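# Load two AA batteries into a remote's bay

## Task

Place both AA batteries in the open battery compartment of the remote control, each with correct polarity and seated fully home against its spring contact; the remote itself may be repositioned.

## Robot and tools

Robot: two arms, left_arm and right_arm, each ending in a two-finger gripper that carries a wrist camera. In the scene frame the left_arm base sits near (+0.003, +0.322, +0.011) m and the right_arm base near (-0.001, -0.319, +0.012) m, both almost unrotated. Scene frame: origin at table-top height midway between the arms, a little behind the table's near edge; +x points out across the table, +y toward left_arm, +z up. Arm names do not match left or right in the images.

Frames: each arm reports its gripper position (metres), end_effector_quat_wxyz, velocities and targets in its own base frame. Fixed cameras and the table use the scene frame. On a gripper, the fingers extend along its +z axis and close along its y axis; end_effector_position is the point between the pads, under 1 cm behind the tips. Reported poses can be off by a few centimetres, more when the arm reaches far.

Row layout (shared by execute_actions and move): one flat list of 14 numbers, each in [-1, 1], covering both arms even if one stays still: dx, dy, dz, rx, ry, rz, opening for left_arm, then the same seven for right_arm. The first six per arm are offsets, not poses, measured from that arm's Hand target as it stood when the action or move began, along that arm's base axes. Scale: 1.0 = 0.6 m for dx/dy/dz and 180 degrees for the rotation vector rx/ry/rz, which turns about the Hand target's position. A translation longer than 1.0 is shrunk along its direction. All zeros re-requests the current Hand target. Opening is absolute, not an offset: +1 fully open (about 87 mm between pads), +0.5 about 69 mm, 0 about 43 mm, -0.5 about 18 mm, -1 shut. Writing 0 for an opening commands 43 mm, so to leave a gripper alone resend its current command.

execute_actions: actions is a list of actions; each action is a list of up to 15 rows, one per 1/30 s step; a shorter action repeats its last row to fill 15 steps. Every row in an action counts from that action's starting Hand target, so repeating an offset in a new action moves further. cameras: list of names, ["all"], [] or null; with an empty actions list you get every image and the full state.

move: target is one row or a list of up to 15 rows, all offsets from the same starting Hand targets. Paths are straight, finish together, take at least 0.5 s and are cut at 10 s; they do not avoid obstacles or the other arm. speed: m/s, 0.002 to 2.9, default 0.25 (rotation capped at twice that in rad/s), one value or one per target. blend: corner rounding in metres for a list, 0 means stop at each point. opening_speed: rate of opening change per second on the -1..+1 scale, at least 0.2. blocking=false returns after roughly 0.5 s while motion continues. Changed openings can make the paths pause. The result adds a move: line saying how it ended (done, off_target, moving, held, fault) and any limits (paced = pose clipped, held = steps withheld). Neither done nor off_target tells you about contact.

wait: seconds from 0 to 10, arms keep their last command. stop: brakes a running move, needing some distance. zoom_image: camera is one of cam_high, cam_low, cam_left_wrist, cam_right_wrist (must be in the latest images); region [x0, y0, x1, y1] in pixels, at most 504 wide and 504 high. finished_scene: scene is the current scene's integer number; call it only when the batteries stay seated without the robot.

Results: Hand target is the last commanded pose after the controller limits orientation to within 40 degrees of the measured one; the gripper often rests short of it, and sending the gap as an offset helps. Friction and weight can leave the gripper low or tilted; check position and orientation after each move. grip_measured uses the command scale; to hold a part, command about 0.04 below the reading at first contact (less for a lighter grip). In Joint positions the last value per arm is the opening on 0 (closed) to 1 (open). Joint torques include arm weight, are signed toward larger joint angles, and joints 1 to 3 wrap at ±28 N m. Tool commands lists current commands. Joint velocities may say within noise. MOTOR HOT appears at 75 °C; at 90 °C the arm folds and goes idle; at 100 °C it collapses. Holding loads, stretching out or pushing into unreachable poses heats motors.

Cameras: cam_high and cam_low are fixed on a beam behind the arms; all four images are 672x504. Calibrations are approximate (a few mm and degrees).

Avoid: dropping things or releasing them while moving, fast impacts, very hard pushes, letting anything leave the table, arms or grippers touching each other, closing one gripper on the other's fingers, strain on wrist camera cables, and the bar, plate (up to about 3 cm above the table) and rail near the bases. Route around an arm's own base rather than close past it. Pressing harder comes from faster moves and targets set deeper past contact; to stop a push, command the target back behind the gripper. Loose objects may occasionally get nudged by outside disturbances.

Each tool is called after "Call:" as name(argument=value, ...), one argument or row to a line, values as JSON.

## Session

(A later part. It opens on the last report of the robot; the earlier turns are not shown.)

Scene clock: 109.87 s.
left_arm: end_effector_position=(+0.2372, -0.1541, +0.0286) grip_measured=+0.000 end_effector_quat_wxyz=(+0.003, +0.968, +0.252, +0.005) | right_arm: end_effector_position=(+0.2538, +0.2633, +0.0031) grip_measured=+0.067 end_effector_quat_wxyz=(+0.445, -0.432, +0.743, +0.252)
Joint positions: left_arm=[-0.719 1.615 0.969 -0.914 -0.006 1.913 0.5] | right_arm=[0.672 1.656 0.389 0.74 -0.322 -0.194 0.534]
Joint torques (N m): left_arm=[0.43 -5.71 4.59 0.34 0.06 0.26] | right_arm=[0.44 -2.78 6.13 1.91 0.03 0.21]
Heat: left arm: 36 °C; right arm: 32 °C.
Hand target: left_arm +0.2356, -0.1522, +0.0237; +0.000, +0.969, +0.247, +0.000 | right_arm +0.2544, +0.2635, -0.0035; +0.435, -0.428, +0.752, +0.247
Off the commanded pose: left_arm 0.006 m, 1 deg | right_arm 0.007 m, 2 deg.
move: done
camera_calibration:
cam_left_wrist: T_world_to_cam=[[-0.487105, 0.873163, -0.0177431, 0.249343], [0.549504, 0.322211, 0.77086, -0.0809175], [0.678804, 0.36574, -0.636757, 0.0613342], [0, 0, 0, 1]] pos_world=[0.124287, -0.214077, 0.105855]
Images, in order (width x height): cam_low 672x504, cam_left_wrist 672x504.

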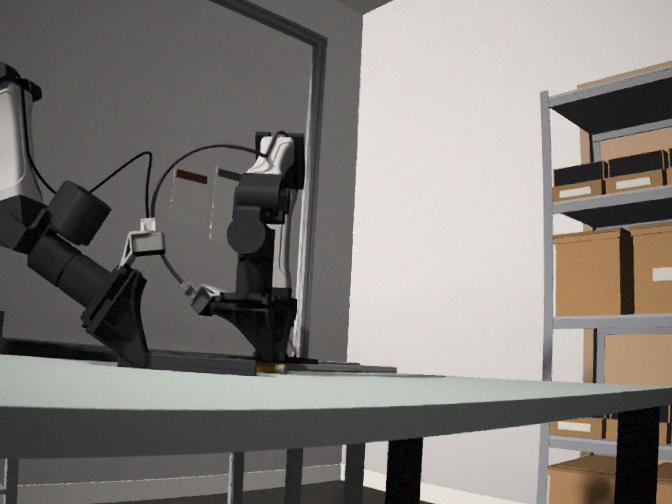

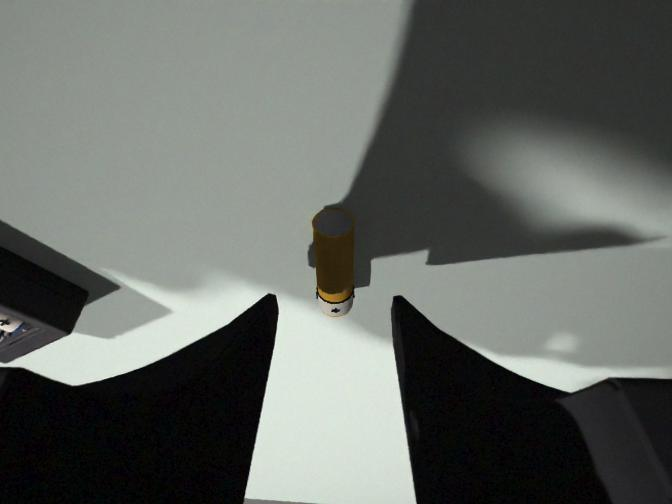

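Call:
move(
  target=[0,0,-0.022,0,0,0,0,0,0,0,0,0,0,-0.15],
  speed=0.08,
  cameras=["cam_left_wrist","cam_low"],
)

Call:
zoom_image(
  camera="cam_low",
  region=[180, 300, 350, 400],
)

Scene clock: 111.30 s.
left_arm: end_effector_position=(+0.2376, -0.1547, +0.0160) grip_measured=+0.000 end_effector_quat_wxyz=(+0.004, +0.968, +0.252, +0.006) | right_arm: end_effector_position=(+0.2538, +0.2633, +0.0031) grip_measured=+0.067 end_effector_quat_wxyz=(+0.445, -0.432, +0.743, +0.252)
Joint positions: left_arm=[-0.719 1.636 0.937 -0.858 -0.006 1.913 0.5] | right_arm=[0.672 1.656 0.389 0.74 -0.322 -0.194 0.534]
Joint torques (N m): left_arm=[0.38 -5.68 4.45 0.39 0.08 0.23] | right_arm=[0.39 -2.82 6.24 1.9 0.04 0.24]
Heat: left arm: 36 °C; right arm: 32 °C.
Hand target: left_arm +0.2355, -0.1522, +0.0105; +0.000, +0.969, +0.247, +0.000 | right_arm +0.2544, +0.2635, -0.0035; +0.435, -0.428, +0.752, +0.247
Off the commanded pose: left_arm 0.006 m, 1 deg | right_arm 0.007 m, 2 deg.
move: done
camera_calibration:
cam_left_wrist: T_world_to_cam=[[-0.486694, 0.873339, -0.0202216, 0.249737], [0.548137, 0.323326, 0.771366, -0.0708317], [0.680202, 0.364335, -0.63607, 0.052615], [0, 0, 0, 1]] pos_world=[0.124582, -0.214373, 0.0931541]
Images, in order (width x height): cam_low 672x504, cam_left_wrist 672x504.

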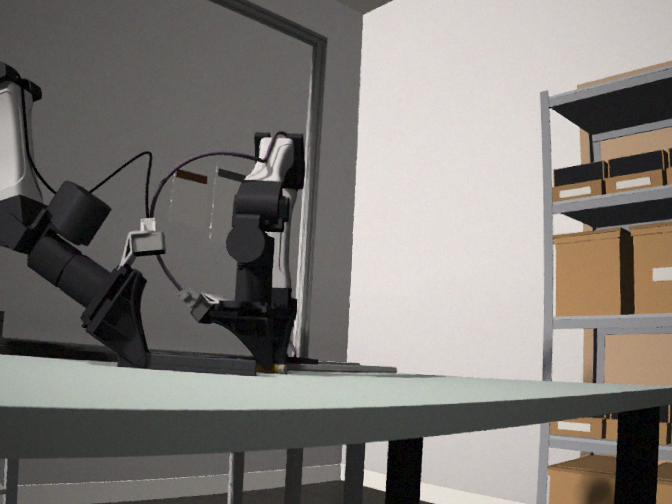

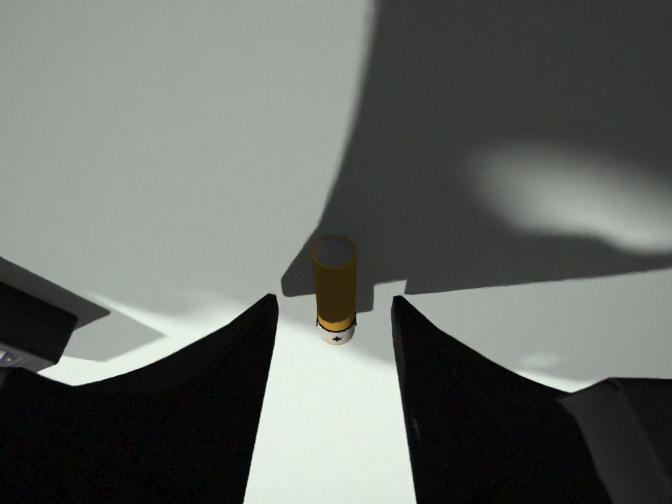

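Scaled by 2.965 from the camera's 672x504 image, which has a finer 960x720 frame.

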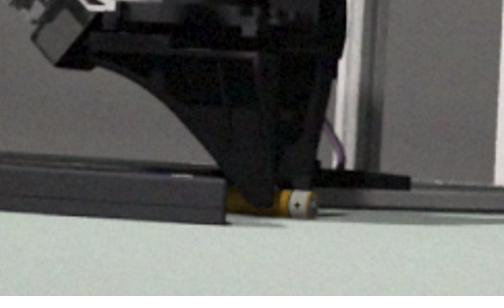

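Call:
move(
  target=[0.006,0.003,0,0,0,0,-0.62,0,0,0,0,0,0,-0.15],
  opening_speed=0.6,
  cameras=["cam_left_wrist"],
)

Scene clock: 113.13 s.
left_arm: end_effector_position=(+0.2400, -0.1513, +0.0146) grip_measured=-0.579 end_effector_quat_wxyz=(+0.002, +0.968, +0.253, +0.005) | right_arm: end_effector_position=(+0.2538, +0.2633, +0.0031) grip_measured=+0.067 end_effector_quat_wxyz=(+0.445, -0.432, +0.743, +0.252)
Joint positions: left_arm=[-0.704 1.642 0.937 -0.857 -0.006 1.927 0.211] | right_arm=[0.672 1.656 0.389 0.74 -0.322 -0.194 0.534]
Joint torques (N m): left_arm=[0.47 -5.59 4.96 0.34 0.06 0.25] | right_arm=[0.46 -2.88 6.28 1.9 0.08 0.26]
Heat: left arm: 36 °C; right arm: 32 °C.
Hand target: left_arm +0.2392, -0.1503, +0.0105; +0.000, +0.969, +0.247, +0.000 | right_arm +0.2544, +0.2635, -0.0035; +0.435, -0.428, +0.752, +0.247
Off the commanded pose: left_arm 0.004 m, 1 deg | right_arm 0.007 m, 2 deg.
move: done
camera_calibration:
cam_left_wrist: T_world_to_cam=[[-0.488125, 0.872631, -0.0157948, 0.248133], [0.550249, 0.321741, 0.770525, -0.0728539], [0.677466, 0.367421, -0.637214, 0.0500631], [0, 0, 0, 1]] pos_world=[0.127292, -0.211482, 0.0919559]
Images, in order (width x height): cam_left_wrist 672x504.

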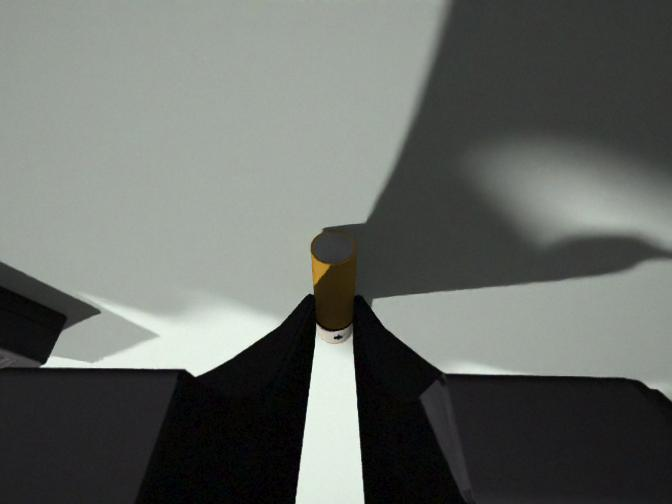

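Call:
move(
  target=[
    [0,0,0.12,0,0,0,-0.62,0,0,0,0,0,0,-0.15],
    [0.06,-0.1,0.16,0,0,0.55,-0.62,0,0,0,0,0,0,-0.15],
    [0.115,-0.25,0.16,0,0,-0.82,-0.62,0,0,0,0,0,0,-0.15],
  ],
  speed=[0.15,0.4,0.4],
  blend=[0.02,0.03,0],
  cameras=["cam_low","cam_left_wrist","cam_right_wrist"],
)

Call:
zoom_image(
  camera="cam_low",
  region=[180, 270, 350, 400],
)

Call:
zoom_image(
  camera="cam_left_wrist",
  region=[250, 120, 430, 370],
)

Scene clock: 120.33 s.
left_arm: end_effector_position=(+0.3078, -0.2981, +0.1024) grip_measured=-0.578 end_effector_quat_wxyz=(-0.002, -0.503, +0.864, -0.002) | right_arm: end_effector_position=(+0.2587, +0.2602, +0.0035) grip_measured=+0.067 end_effector_quat_wxyz=(+0.448, -0.416, +0.752, +0.245)
Joint positions: left_arm=[-0.671 2.165 2.002 -1.405 0.006 -1.726 0.211] | right_arm=[0.666 1.656 0.392 0.741 -0.298 -0.172 0.534]
Joint torques (N m): left_arm=[-0.4 -10.36 9.78 0 -0.18 -0.08] | right_arm=[0.84 -2.82 6.06 1.92 -0.22 0.02]
Heat: left arm: 35 °C; right arm: 32 °C.
Hand target: left_arm +0.3081, -0.3004, +0.1064; +0.000, -0.507, +0.862, +0.000 | right_arm +0.2545, +0.2635, -0.0034; +0.435, -0.428, +0.753, +0.247
Off the commanded pose: left_arm 0.005 m, 1 deg | right_arm 0.009 m, 2 deg.
move: done
camera_calibration:
cam_left_wrist: T_world_to_cam=[[0.869524, -0.493834, -0.00746762, -0.415458], [-0.310612, -0.558545, 0.769121, -0.127804], [-0.383989, -0.66645, -0.63906, 0.132795], [0, 0, 0, 1]] pos_world=[0.372545, -0.188051, 0.180058]
cam_right_wrist: T_world_to_cam=[[0.855559, -0.517593, 0.0108079, -0.0881254], [-0.506074, -0.840555, -0.193279, 0.371875], [0.109124, 0.159892, -0.981084, 0.0724018], [0, 0, 0, 1]] pos_world=[0.255692, 0.255392, 0.14386]
Images, in order (width x height): cam_low 672x504, cam_left_wrist 672x504, cam_right_wrist 672x504.

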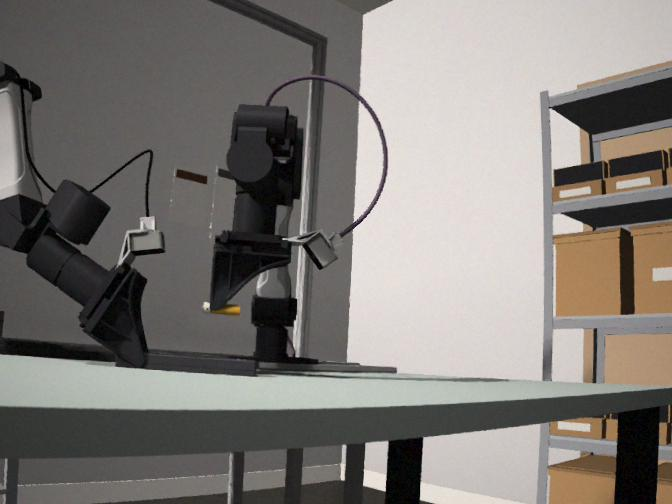

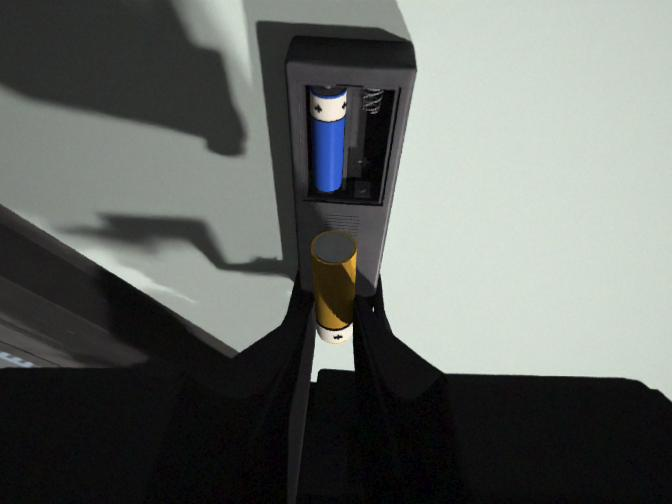

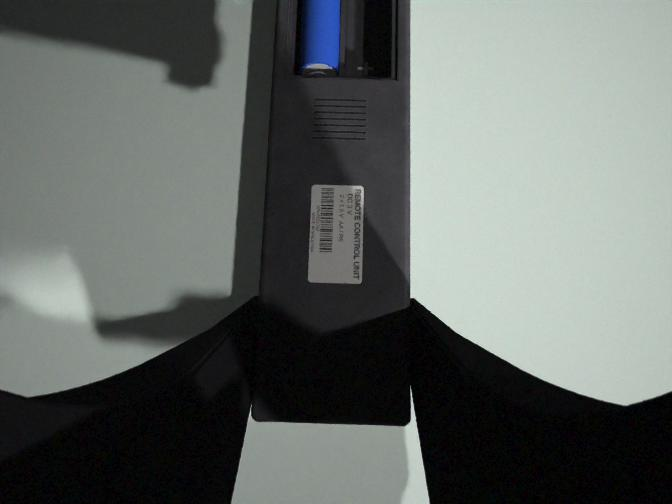

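Scaled by 2.965 from the camera's 672x504 image, which has a finer 960x720 frame.

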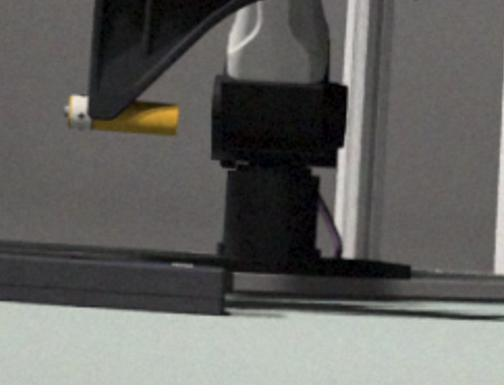

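Scaled by 2.016 from the camera's 672x504 image, which has a finer 960x720 frame.

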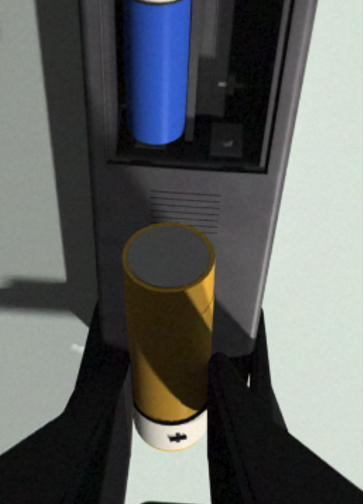

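Call:
move(
  target=[0.0193,-0.0118,-0.03,-0.0848,0.053,-0.014,-0.62,0,0,0,0,0,0,-0.15],
  speed=0.15,
  cameras=["cam_low","cam_left_wrist"],
)

Call:
zoom_image(
  camera="cam_low",
  region=[180, 270, 350, 400],
)

Call:
zoom_image(
  camera="cam_left_wrist",
  region=[250, 80, 430, 330],
)

Scene clock: 123.33 s.
left_arm: end_effector_position=(+0.3220, -0.3085, +0.0958) grip_measured=-0.578 end_effector_quat_wxyz=(-0.130, -0.484, +0.862, -0.076) | right_arm: end_effector_position=(+0.2587, +0.2602, +0.0035) grip_measured=+0.067 end_effector_quat_wxyz=(+0.448, -0.416, +0.752, +0.245)
Joint positions: left_arm=[-0.556 2.23 2.002 -1.334 0.302 -1.581 0.211] | right_arm=[0.666 1.656 0.392 0.741 -0.298 -0.172 0.534]
Joint torques (N m): left_arm=[0.27 -11.06 4.6 0.42 0.18 0.19] | right_arm=[0.88 -2.8 6.15 1.93 -0.23 0]
Heat: left arm: 36 °C; right arm: 32 °C.
Hand target: left_arm +0.3197, -0.3075, +0.0885; -0.139, -0.482, +0.862, -0.072 | right_arm +0.2545, +0.2635, -0.0034; +0.435, -0.428, +0.752, +0.247
Off the commanded pose: left_arm 0.008 m, 1 deg | right_arm 0.009 m, 2 deg.
move: done
camera_calibration:
cam_left_wrist: T_world_to_cam=[[0.852359, -0.522945, -0.00363009, -0.436728], [-0.199648, -0.331811, 0.921977, -0.104555], [-0.483348, -0.785131, -0.387227, 0.0983187], [0, 0, 0, 1]] pos_world=[0.398896, -0.185884, 0.132884]
Images, in order (width x height): cam_low 672x504, cam_left_wrist 672x504.

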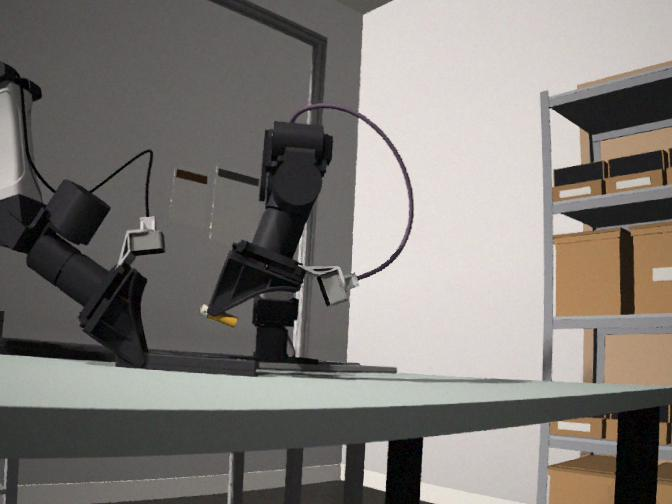

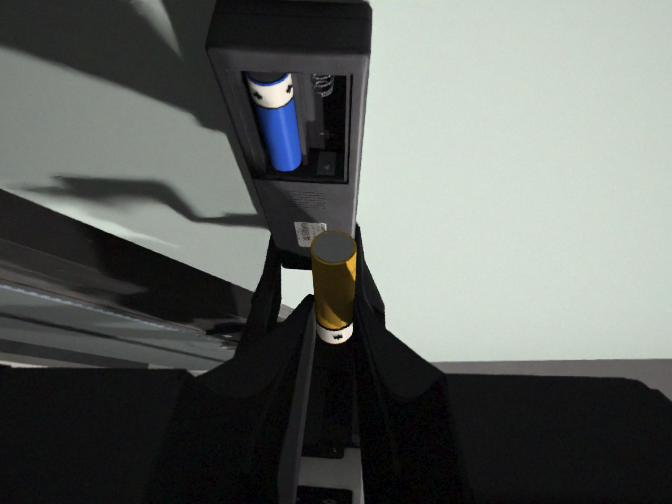

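Scaled by 2.965 from the camera's 672x504 image, which has a finer 960x720 frame.

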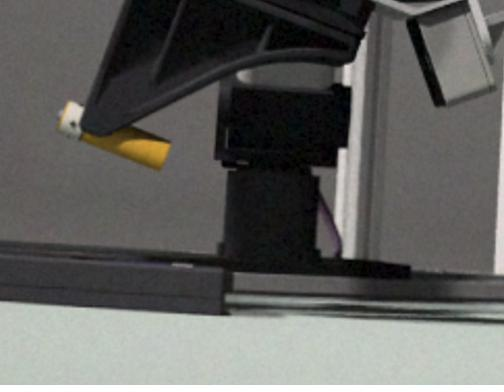

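Scaled by 2.016 from the camera's 672x504 image, which has a finer 960x720 frame.

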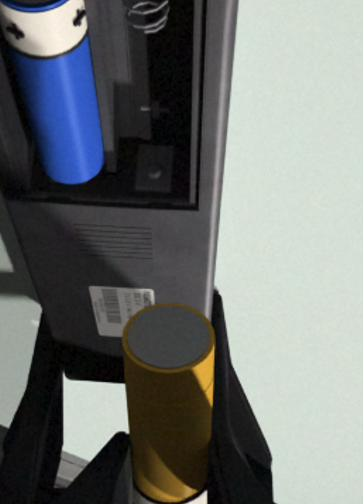

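Call:
move(
  target=[-0.009,0.0065,-0.062,0,0,0,-0.62,0,0,0,0,0,0,-0.15],
  speed=0.12,
  cameras=["cam_low","cam_left_wrist"],
)

Call:
zoom_image(
  camera="cam_low",
  region=[180, 270, 350, 400],
)

Call:
zoom_image(
  camera="cam_left_wrist",
  region=[250, 100, 430, 350],
)

Scene clock: 125.33 s.
left_arm: end_effector_position=(+0.3154, -0.3045, +0.0518) grip_measured=-0.578 end_effector_quat_wxyz=(-0.134, -0.484, +0.862, -0.068) | right_arm: end_effector_position=(+0.2587, +0.2602, +0.0035) grip_measured=+0.067 end_effector_quat_wxyz=(+0.448, -0.416, +0.752, +0.245)
Joint positions: left_arm=[-0.556 2.23 1.826 -1.176 0.302 -1.578 0.211] | right_arm=[0.666 1.656 0.392 0.741 -0.298 -0.172 0.534]
Joint torques (N m): left_arm=[0.32 -12.31 4.88 0.33 0.21 0.17] | right_arm=[0.95 -2.92 5.91 1.87 -0.19 -0.02]
Heat: left arm: 36 °C; right arm: 32 °C.
Hand target: left_arm +0.3142, -0.3036, +0.0513; -0.139, -0.482, +0.862, -0.072 | right_arm +0.2545, +0.2635, -0.0034; +0.435, -0.428, +0.752, +0.247
Off the commanded pose: left_arm 0.001 m, 1 deg | right_arm 0.009 m, 2 deg.
move: done
camera_calibration:
cam_left_wrist: T_world_to_cam=[[0.850827, -0.525022, -0.0210877, -0.428462], [-0.18643, -0.339156, 0.922072, -0.070328], [-0.49126, -0.780593, -0.386443, 0.0850684], [0, 0, 0, 1]] pos_world=[0.393227, -0.1824, 0.0886863]
Images, in order (width x height): cam_low 672x504, cam_left_wrist 672x504.

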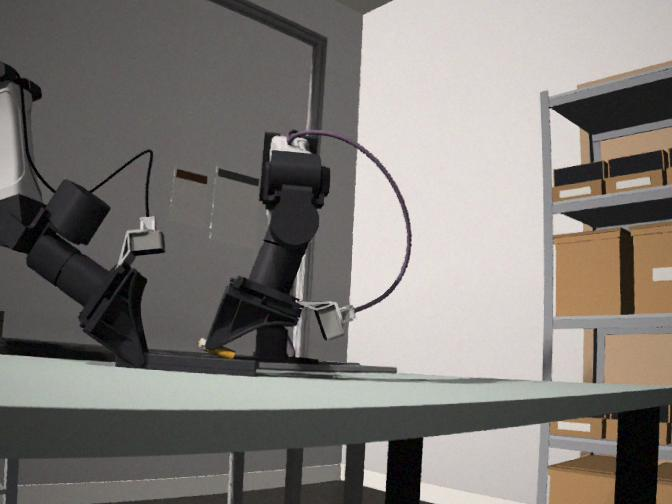

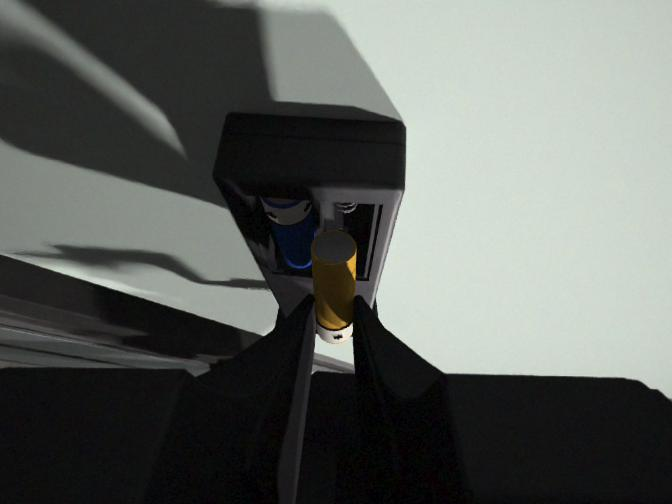

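Scaled by 2.965 from the camera's 672x504 image, which has a finer 960x720 frame.

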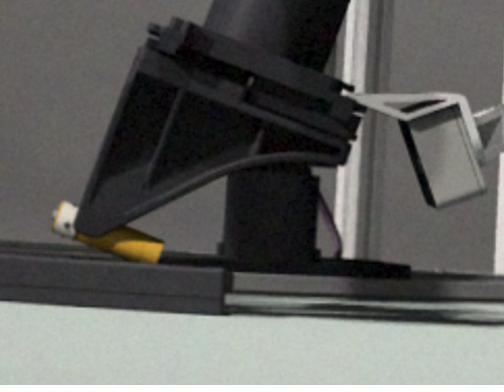

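Scaled by 2.016 from the camera's 672x504 image, which has a finer 960x720 frame.

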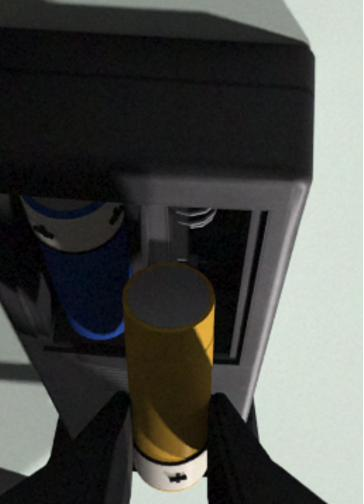

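Call:
move(
  target=[0.008,-0.005,-0.024,0,0,0,-0.62,0,0,0,0,0,0,-0.15],
  speed=0.08,
  cameras=["cam_low","cam_left_wrist"],
)

Call:
zoom_image(
  camera="cam_low",
  region=[180, 270, 350, 400],
)

Call:
zoom_image(
  camera="cam_left_wrist",
  region=[250, 100, 430, 350],
)

Scene clock: 127.00 s.
left_arm: end_effector_position=(+0.3189, -0.3067, +0.0441) grip_measured=-0.578 end_effector_quat_wxyz=(-0.134, -0.484, +0.862, -0.071) | right_arm: end_effector_position=(+0.2587, +0.2602, +0.0034) grip_measured=+0.067 end_effector_quat_wxyz=(+0.448, -0.417, +0.752, +0.245)
Joint positions: left_arm=[-0.556 2.249 1.826 -1.153 0.305 -1.577 0.211] | right_arm=[0.666 1.656 0.392 0.74 -0.298 -0.173 0.534]
Joint torques (N m): left_arm=[0.25 -10.73 4.83 0.52 0.17 0.14] | right_arm=[1.01 -2.86 6.09 1.89 -0.22 0.01]
Heat: left arm: 37 °C; right arm: 32 °C.
Hand target: left_arm +0.3190, -0.3066, +0.0368; -0.139, -0.482, +0.862, -0.072 | right_arm +0.2544, +0.2635, -0.0035; +0.435, -0.428, +0.753, +0.247
Off the commanded pose: left_arm 0.007 m, 1 deg | right_arm 0.009 m, 2 deg.
move: done
camera_calibration:
cam_left_wrist: T_world_to_cam=[[0.850938, -0.525, -0.0167087, -0.432927], [-0.188536, -0.334967, 0.923175, -0.0615204], [-0.490264, -0.782414, -0.384018, 0.0810327], [0, 0, 0, 1]] pos_world=[0.396523, -0.184493, 0.0806784]
Images, in order (width x height): cam_low 672x504, cam_left_wrist 672x504.

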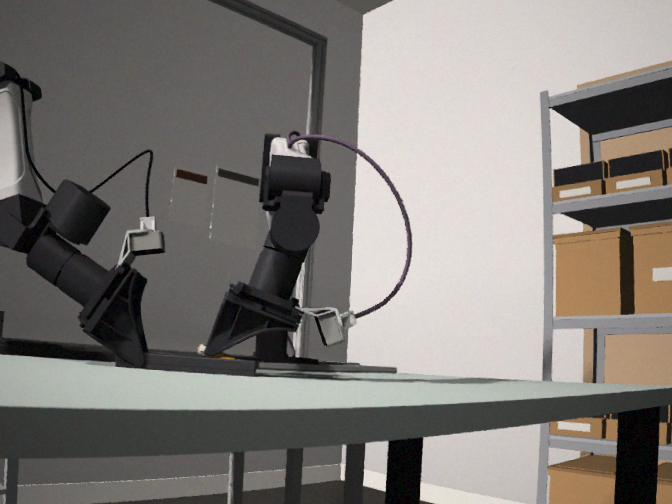

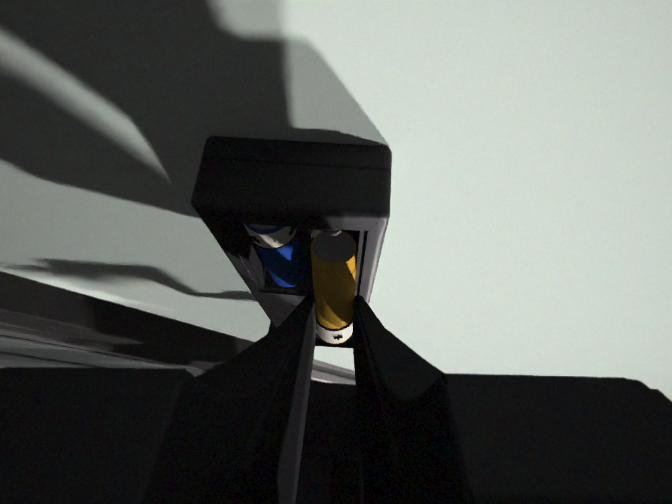

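Scaled by 2.965 from the camera's 672x504 image, which has a finer 960x720 frame.

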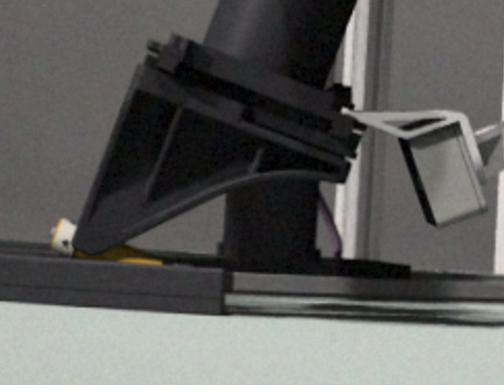

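Scaled by 2.016 from the camera's 672x504 image, which has a finer 960x720 frame.

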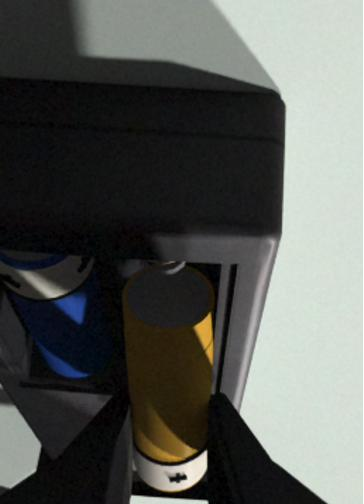

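Call:
move(
  target=[0.0265,0.0424,-0.012,0,0,0,-0.62,0,0,0,0,0,0,-0.15],
  speed=0.08,
  cameras=["cam_low","cam_left_wrist","cam_right_wrist"],
)

Call:
zoom_image(
  camera="cam_low",
  region=[180, 270, 350, 400],
)

Call:
zoom_image(
  camera="cam_left_wrist",
  region=[250, 150, 430, 400],
)

Scene clock: 128.73 s.
left_arm: end_effector_position=(+0.3270, -0.2949, +0.0433) grip_measured=-0.578 end_effector_quat_wxyz=(-0.152, -0.473, +0.863, -0.086) | right_arm: end_effector_position=(+0.2592, +0.2600, +0.0036) grip_measured=+0.067 end_effector_quat_wxyz=(+0.449, -0.416, +0.752, +0.244)
Joint positions: left_arm=[-0.506 2.262 1.826 -1.153 0.35 -1.507 0.211] | right_arm=[0.666 1.656 0.392 0.742 -0.295 -0.173 0.534]
Joint torques (N m): left_arm=[1.83 -10.54 5.04 0.4 -0.36 0.13] | right_arm=[0.85 -2.99 5.98 1.88 -0.26 0.02]
Heat: left arm: 37 °C; right arm: 32 °C.
Hand target: left_arm +0.3349, -0.2812, +0.0297; -0.139, -0.482, +0.862, -0.072 | right_arm +0.2544, +0.2635, -0.0035; +0.435, -0.428, +0.753, +0.247
Off the commanded pose: left_arm 0.021 m, 2 deg | right_arm 0.009 m, 2 deg.
move: off_target (left_arm)
camera_calibration:
cam_left_wrist: T_world_to_cam=[[0.841467, -0.540288, -0.00467799, -0.435598], [-0.180745, -0.289638, 0.939915, -0.0452158], [-0.50918, -0.790062, -0.341375, 0.0960684], [0, 0, 0, 1]] pos_world=[0.407285, -0.172545, 0.0732566]
cam_right_wrist: T_world_to_cam=[[0.854745, -0.518888, 0.0128942, -0.0880354], [-0.506974, -0.839931, -0.193633, 0.371985], [0.111304, 0.15897, -0.980989, 0.0721676], [0, 0, 0, 1]] pos_world=[0.255802, 0.255289, 0.143959]
Images, in order (width x height): cam_low 672x504, cam_left_wrist 672x504, cam_right_wrist 672x504.

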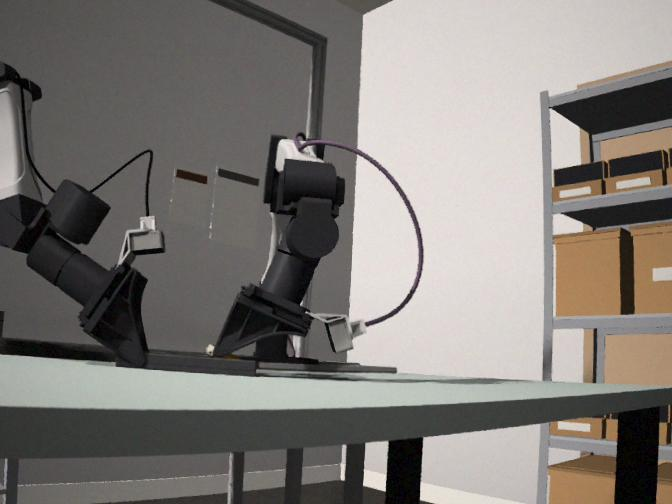

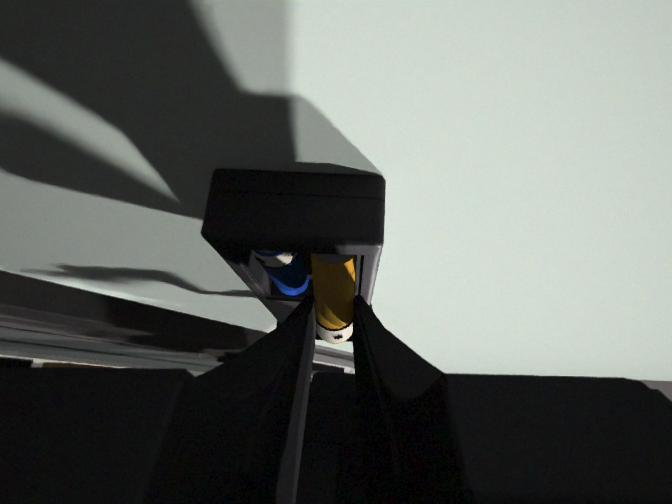

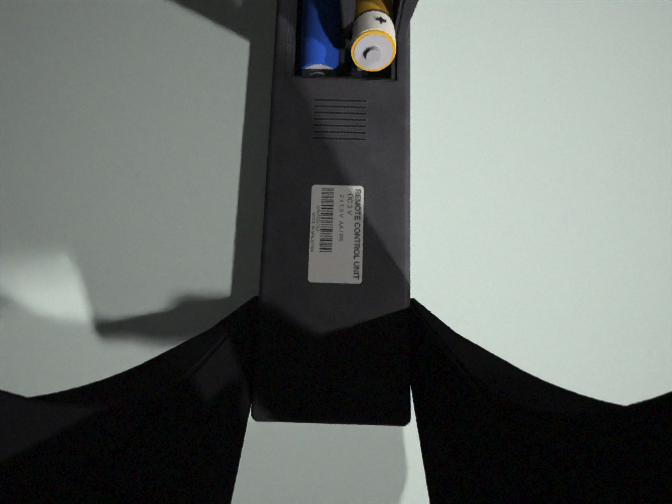

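Scaled by 2.965 from the camera's 672x504 image, which has a finer 960x720 frame.

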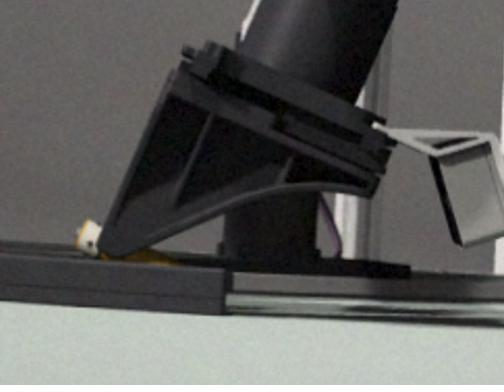

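Scaled by 2.016 from the camera's 672x504 image, which has a finer 960x720 frame.

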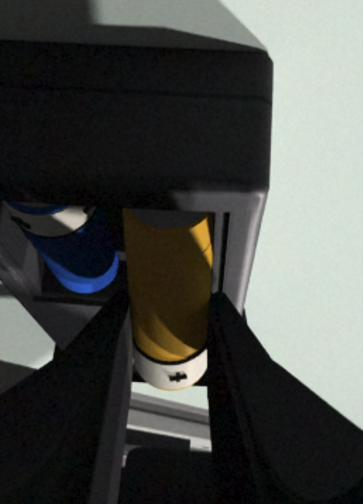

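Call:
move(
  target=[0.02,0.032,-0.0,0,0,0,-0.62,0,0,0,0,0,0,-0.15],
  speed=0.08,
  cameras=["cam_low","cam_right_wrist"],
)

Call:
zoom_image(
  camera="cam_low",
  region=[180, 270, 350, 400],
)

Call:
zoom_image(
  camera="cam_right_wrist",
  region=[240, 0, 440, 150],
)

Scene clock: 130.30 s.
left_arm: end_effector_position=(+0.3307, -0.2859, +0.0448) grip_measured=-0.578 end_effector_quat_wxyz=(-0.171, -0.467, +0.862, -0.098) | right_arm: end_effector_position=(+0.2630, +0.2630, +0.0074) grip_measured=+0.067 end_effector_quat_wxyz=(+0.456, -0.415, +0.748, +0.246)
Joint positions: left_arm=[-0.469 2.27 1.826 -1.163 0.395 -1.453 0.211] | right_arm=[0.666 1.661 0.401 0.754 -0.295 -0.173 0.534]
Joint torques (N m): left_arm=[3.07 -10.09 7.1 0.19 -0.87 0.16] | right_arm=[0.81 -3.47 5.27 1.75 -0.24 0.03]
Heat: left arm: 37 °C; right arm: 33 °C.
Hand target: left_arm +0.3470, -0.2620, +0.0296; -0.139, -0.482, +0.862, -0.072 | right_arm +0.2544, +0.2634, -0.0035; +0.435, -0.428, +0.753, +0.247
Off the commanded pose: left_arm 0.033 m, 5 deg | right_arm 0.014 m, 3 deg.
move: off_target (left_arm, right_arm)
camera_calibration:
cam_right_wrist: T_world_to_cam=[[0.854492, -0.519121, 0.018892, -0.089766], [-0.504319, -0.837748, -0.20938, 0.375988], [0.12452, 0.169386, -0.977652, 0.068791], [0, 0, 0, 1]] pos_world=[0.257757, 0.256732, 0.147674]
Images, in order (width x height): cam_low 672x504, cam_right_wrist 672x504.

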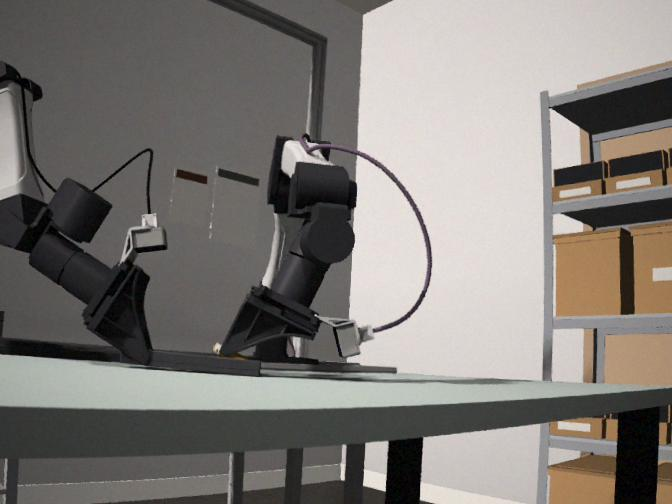

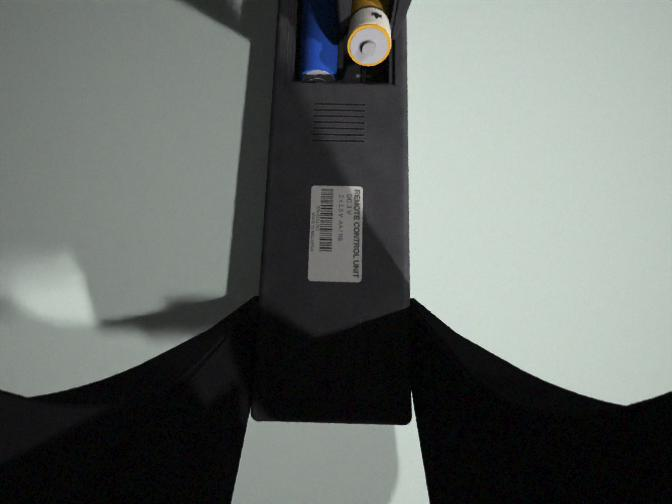

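Scaled by 2.965 from the camera's 672x504 image, which has a finer 960x720 frame.

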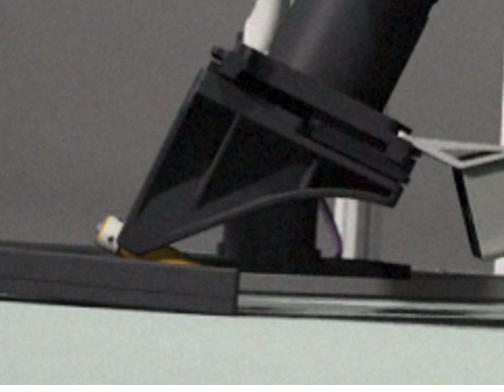

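Scaled by 2.520 from the camera's 672x504 image, which has a finer 960x720 frame.

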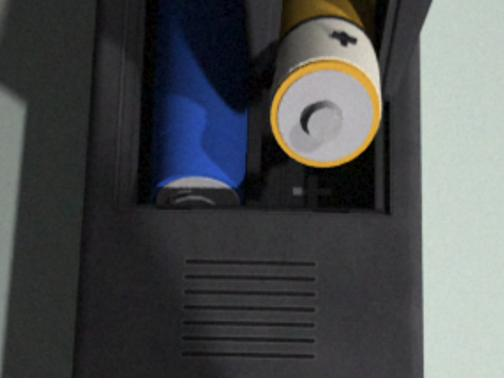

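Call:
move(
  target=[0.0,0.0,-0.03,0.127,-0.0795,0,-0.62,0,0,0,0,0,0,-0.15],
  speed=0.12,
  cameras=["cam_low","cam_left_wrist","cam_right_wrist"],
)

Call:
zoom_image(
  camera="cam_low",
  region=[180, 270, 350, 400],
)

Call:
zoom_image(
  camera="cam_right_wrist",
  region=[240, 0, 440, 150],
)

Call:
zoom_image(
  camera="cam_left_wrist",
  region=[250, 150, 430, 400],
)

Scene clock: 133.37 s.
left_arm: end_effector_position=(+0.3269, -0.2896, +0.0384) grip_measured=-0.578 end_effector_quat_wxyz=(+0.003, -0.471, +0.882, -0.008) | right_arm: end_effector_position=(+0.2613, +0.2618, +0.0035) grip_measured=+0.067 end_effector_quat_wxyz=(+0.449, -0.416, +0.752, +0.245)
Joint positions: left_arm=[-0.629 2.219 1.835 -1.17 0.002 -1.609 0.211] | right_arm=[0.666 1.667 0.401 0.745 -0.296 -0.173 0.534]
Joint torques (N m): left_arm=[1.24 -8.13 4.74 0.57 -1.96 -0.15] | right_arm=[0.95 -3.77 5.23 1.84 -0.22 -0.02]
Heat: left arm: 37 °C; right arm: 33 °C.
Hand target: left_arm +0.3471, -0.2620, +0.0118; +0.067, -0.487, +0.870, +0.041 | right_arm +0.2544, +0.2634, -0.0035; +0.435, -0.428, +0.753, +0.247
Off the commanded pose: left_arm 0.043 m, 10 deg | right_arm 0.010 m, 2 deg.
move: off_target (left_arm)
camera_calibration:
cam_left_wrist: T_world_to_cam=[[0.830035, -0.557672, 0.00667105, -0.434368], [-0.362199, -0.529922, 0.766808, -0.0426907], [-0.424092, -0.638894, -0.641842, 0.126088], [0, 0, 0, 1]] pos_world=[0.39855, -0.184301, 0.116561]
cam_right_wrist: T_world_to_cam=[[0.854873, -0.518665, 0.0133973, -0.0890441], [-0.50647, -0.83982, -0.195425, 0.374296], [0.112612, 0.160278, -0.980627, 0.0708948], [0, 0, 0, 1]] pos_world=[0.257707, 0.256794, 0.143861]
Images, in order (width x height): cam_low 672x504, cam_left_wrist 672x504, cam_right_wrist 672x504.

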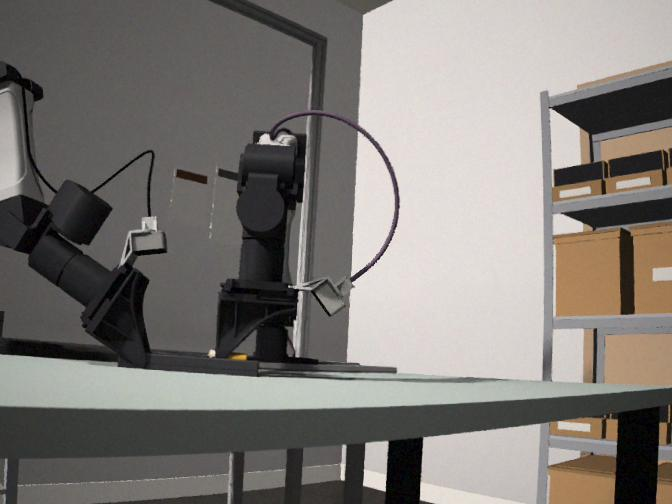

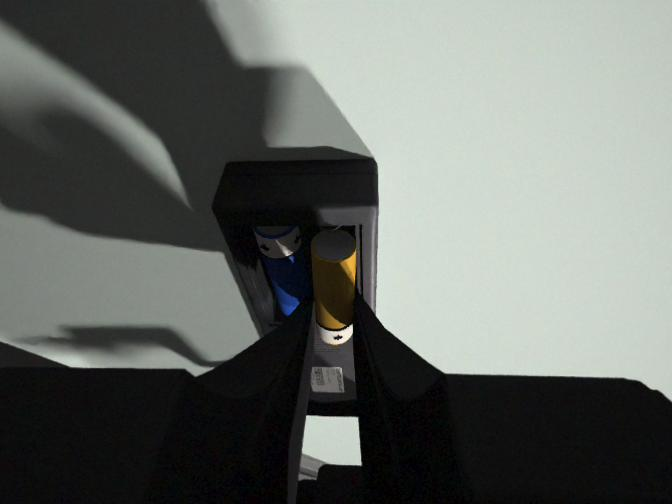

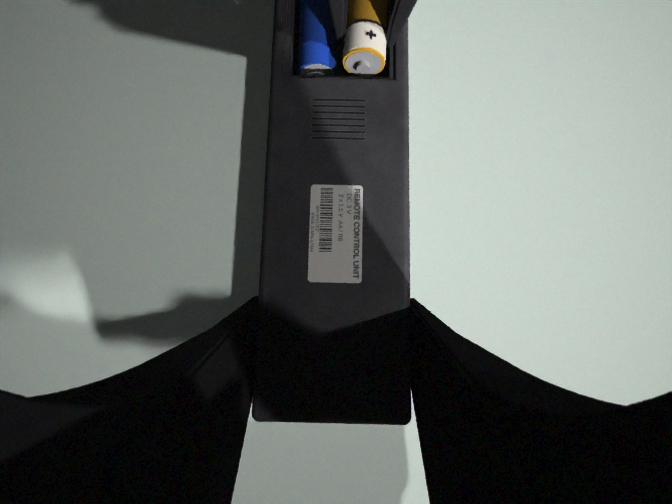

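Scaled by 2.965 from the camera's 672x504 image, which has a finer 960x720 frame.

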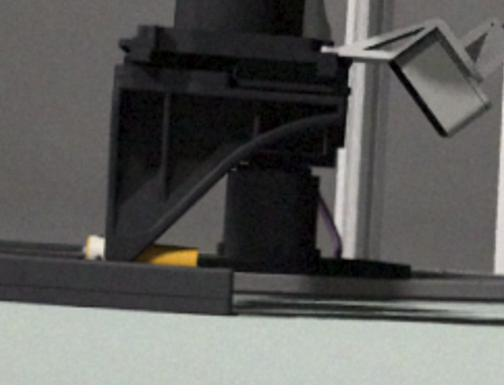

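Scaled by 2.520 from the camera's 672x504 image, which has a finer 960x720 frame.

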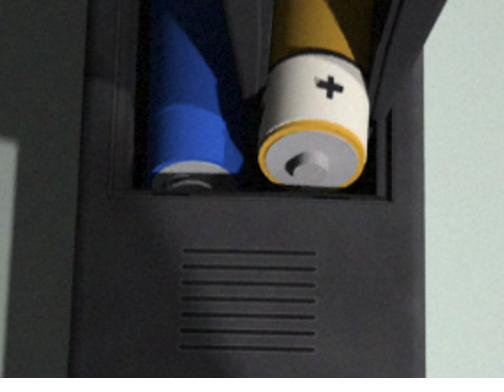

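Scaled by 2.016 from the camera's 672x504 image, which has a finer 960x720 frame.

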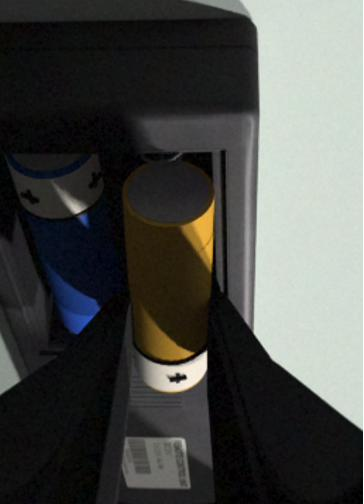

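Call:
move(
  target=[0.009,-0.003,-0.04,0.04,-0.025,0,-0.62,0,0,0,0,0,0,-0.15],
  speed=0.1,
  cameras=["cam_low","cam_left_wrist","cam_right_wrist"],
)

Call:
zoom_image(
  camera="cam_low",
  region=[180, 270, 350, 400],
)

Call:
zoom_image(
  camera="cam_right_wrist",
  region=[240, 0, 440, 150],
)

Call:
zoom_image(
  camera="cam_left_wrist",
  region=[250, 150, 430, 400],
)

Scene clock: 135.17 s.
left_arm: end_effector_position=(+0.3274, -0.2909, +0.0381) grip_measured=-0.578 end_effector_quat_wxyz=(+0.073, -0.463, +0.883, +0.020) | right_arm: end_effector_position=(+0.2613, +0.2617, +0.0035) grip_measured=+0.067 end_effector_quat_wxyz=(+0.449, -0.417, +0.751, +0.244)
Joint positions: left_arm=[-0.693 2.217 1.847 -1.181 -0.15 -1.657 0.211] | right_arm=[0.666 1.667 0.401 0.744 -0.296 -0.174 0.534]
Joint torques (N m): left_arm=[1.65 -3.08 2.86 0.99 -2 -0.33] | right_arm=[0.94 -3.92 5.29 1.84 -0.21 0.03]
Heat: left arm: 37 °C; right arm: 33 °C.
Hand target: left_arm +0.3525, -0.2638, -0.0122; +0.131, -0.484, +0.862, +0.076 | right_arm +0.2544, +0.2634, -0.0035; +0.435, -0.428, +0.753, +0.247
Off the commanded pose: left_arm 0.062 m, 10 deg | right_arm 0.010 m, 2 deg.
move: off_target (left_arm)
camera_calibration:
cam_left_wrist: T_world_to_cam=[[0.821467, -0.569777, 0.0233507, -0.436887], [-0.439616, -0.606665, 0.662341, -0.0359551], [-0.363221, -0.554357, -0.748839, 0.133952], [0, 0, 0, 1]] pos_world=[0.391736, -0.196484, 0.134324]
cam_right_wrist: T_world_to_cam=[[0.855158, -0.518172, 0.0142321, -0.0892285], [-0.505897, -0.840258, -0.195024, 0.374215], [0.113015, 0.159577, -0.980695, 0.0708775], [0, 0, 0, 1]] pos_world=[0.257609, 0.256891, 0.14376]
Images, in order (width x height): cam_low 672x504, cam_left_wrist 672x504, cam_right_wrist 672x504.

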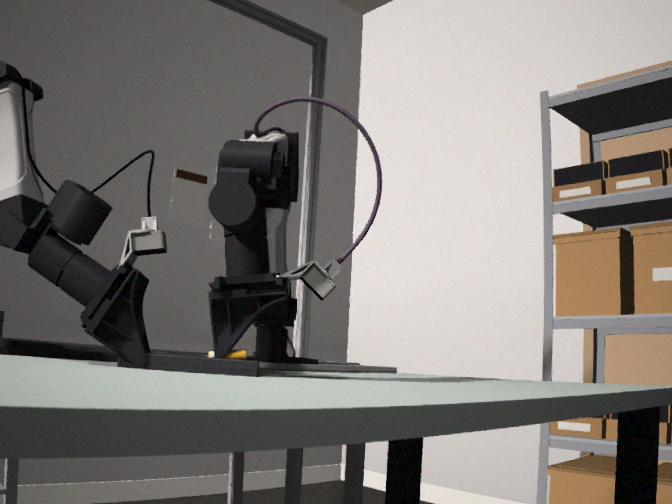

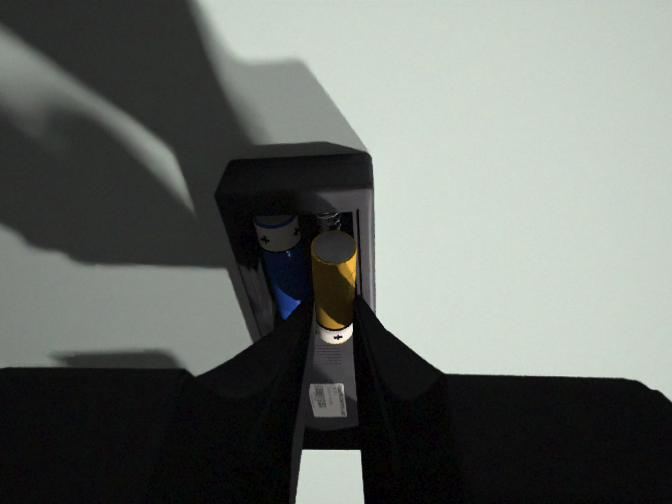

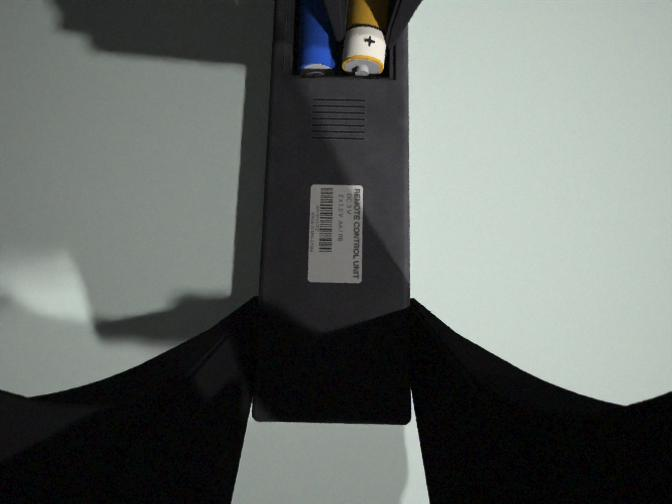

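Scaled by 2.965 from the camera's 672x504 image, which has a finer 960x720 frame.

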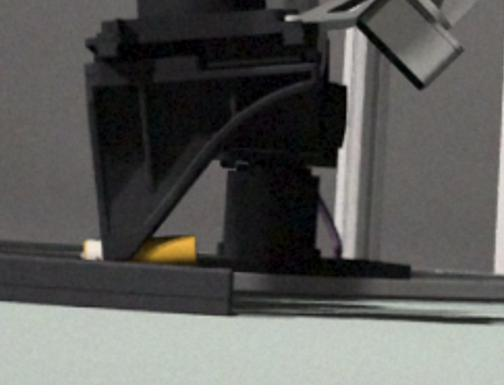

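Scaled by 2.520 from the camera's 672x504 image, which has a finer 960x720 frame.

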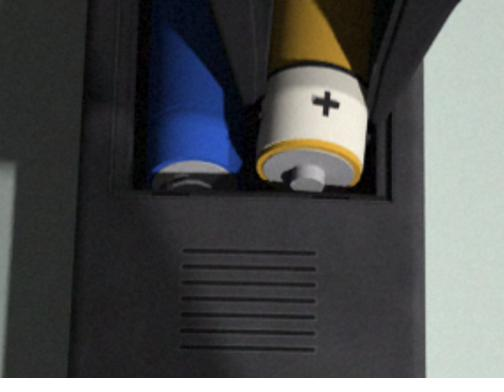

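Scaled by 2.016 from the camera's 672x504 image, which has a finer 960x720 frame.

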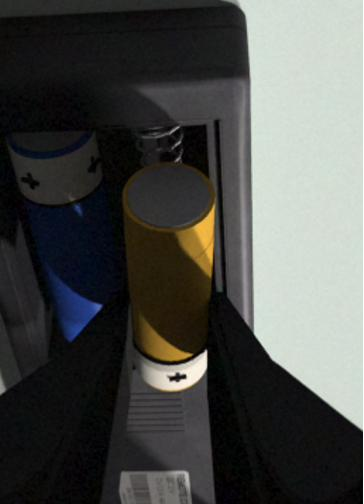

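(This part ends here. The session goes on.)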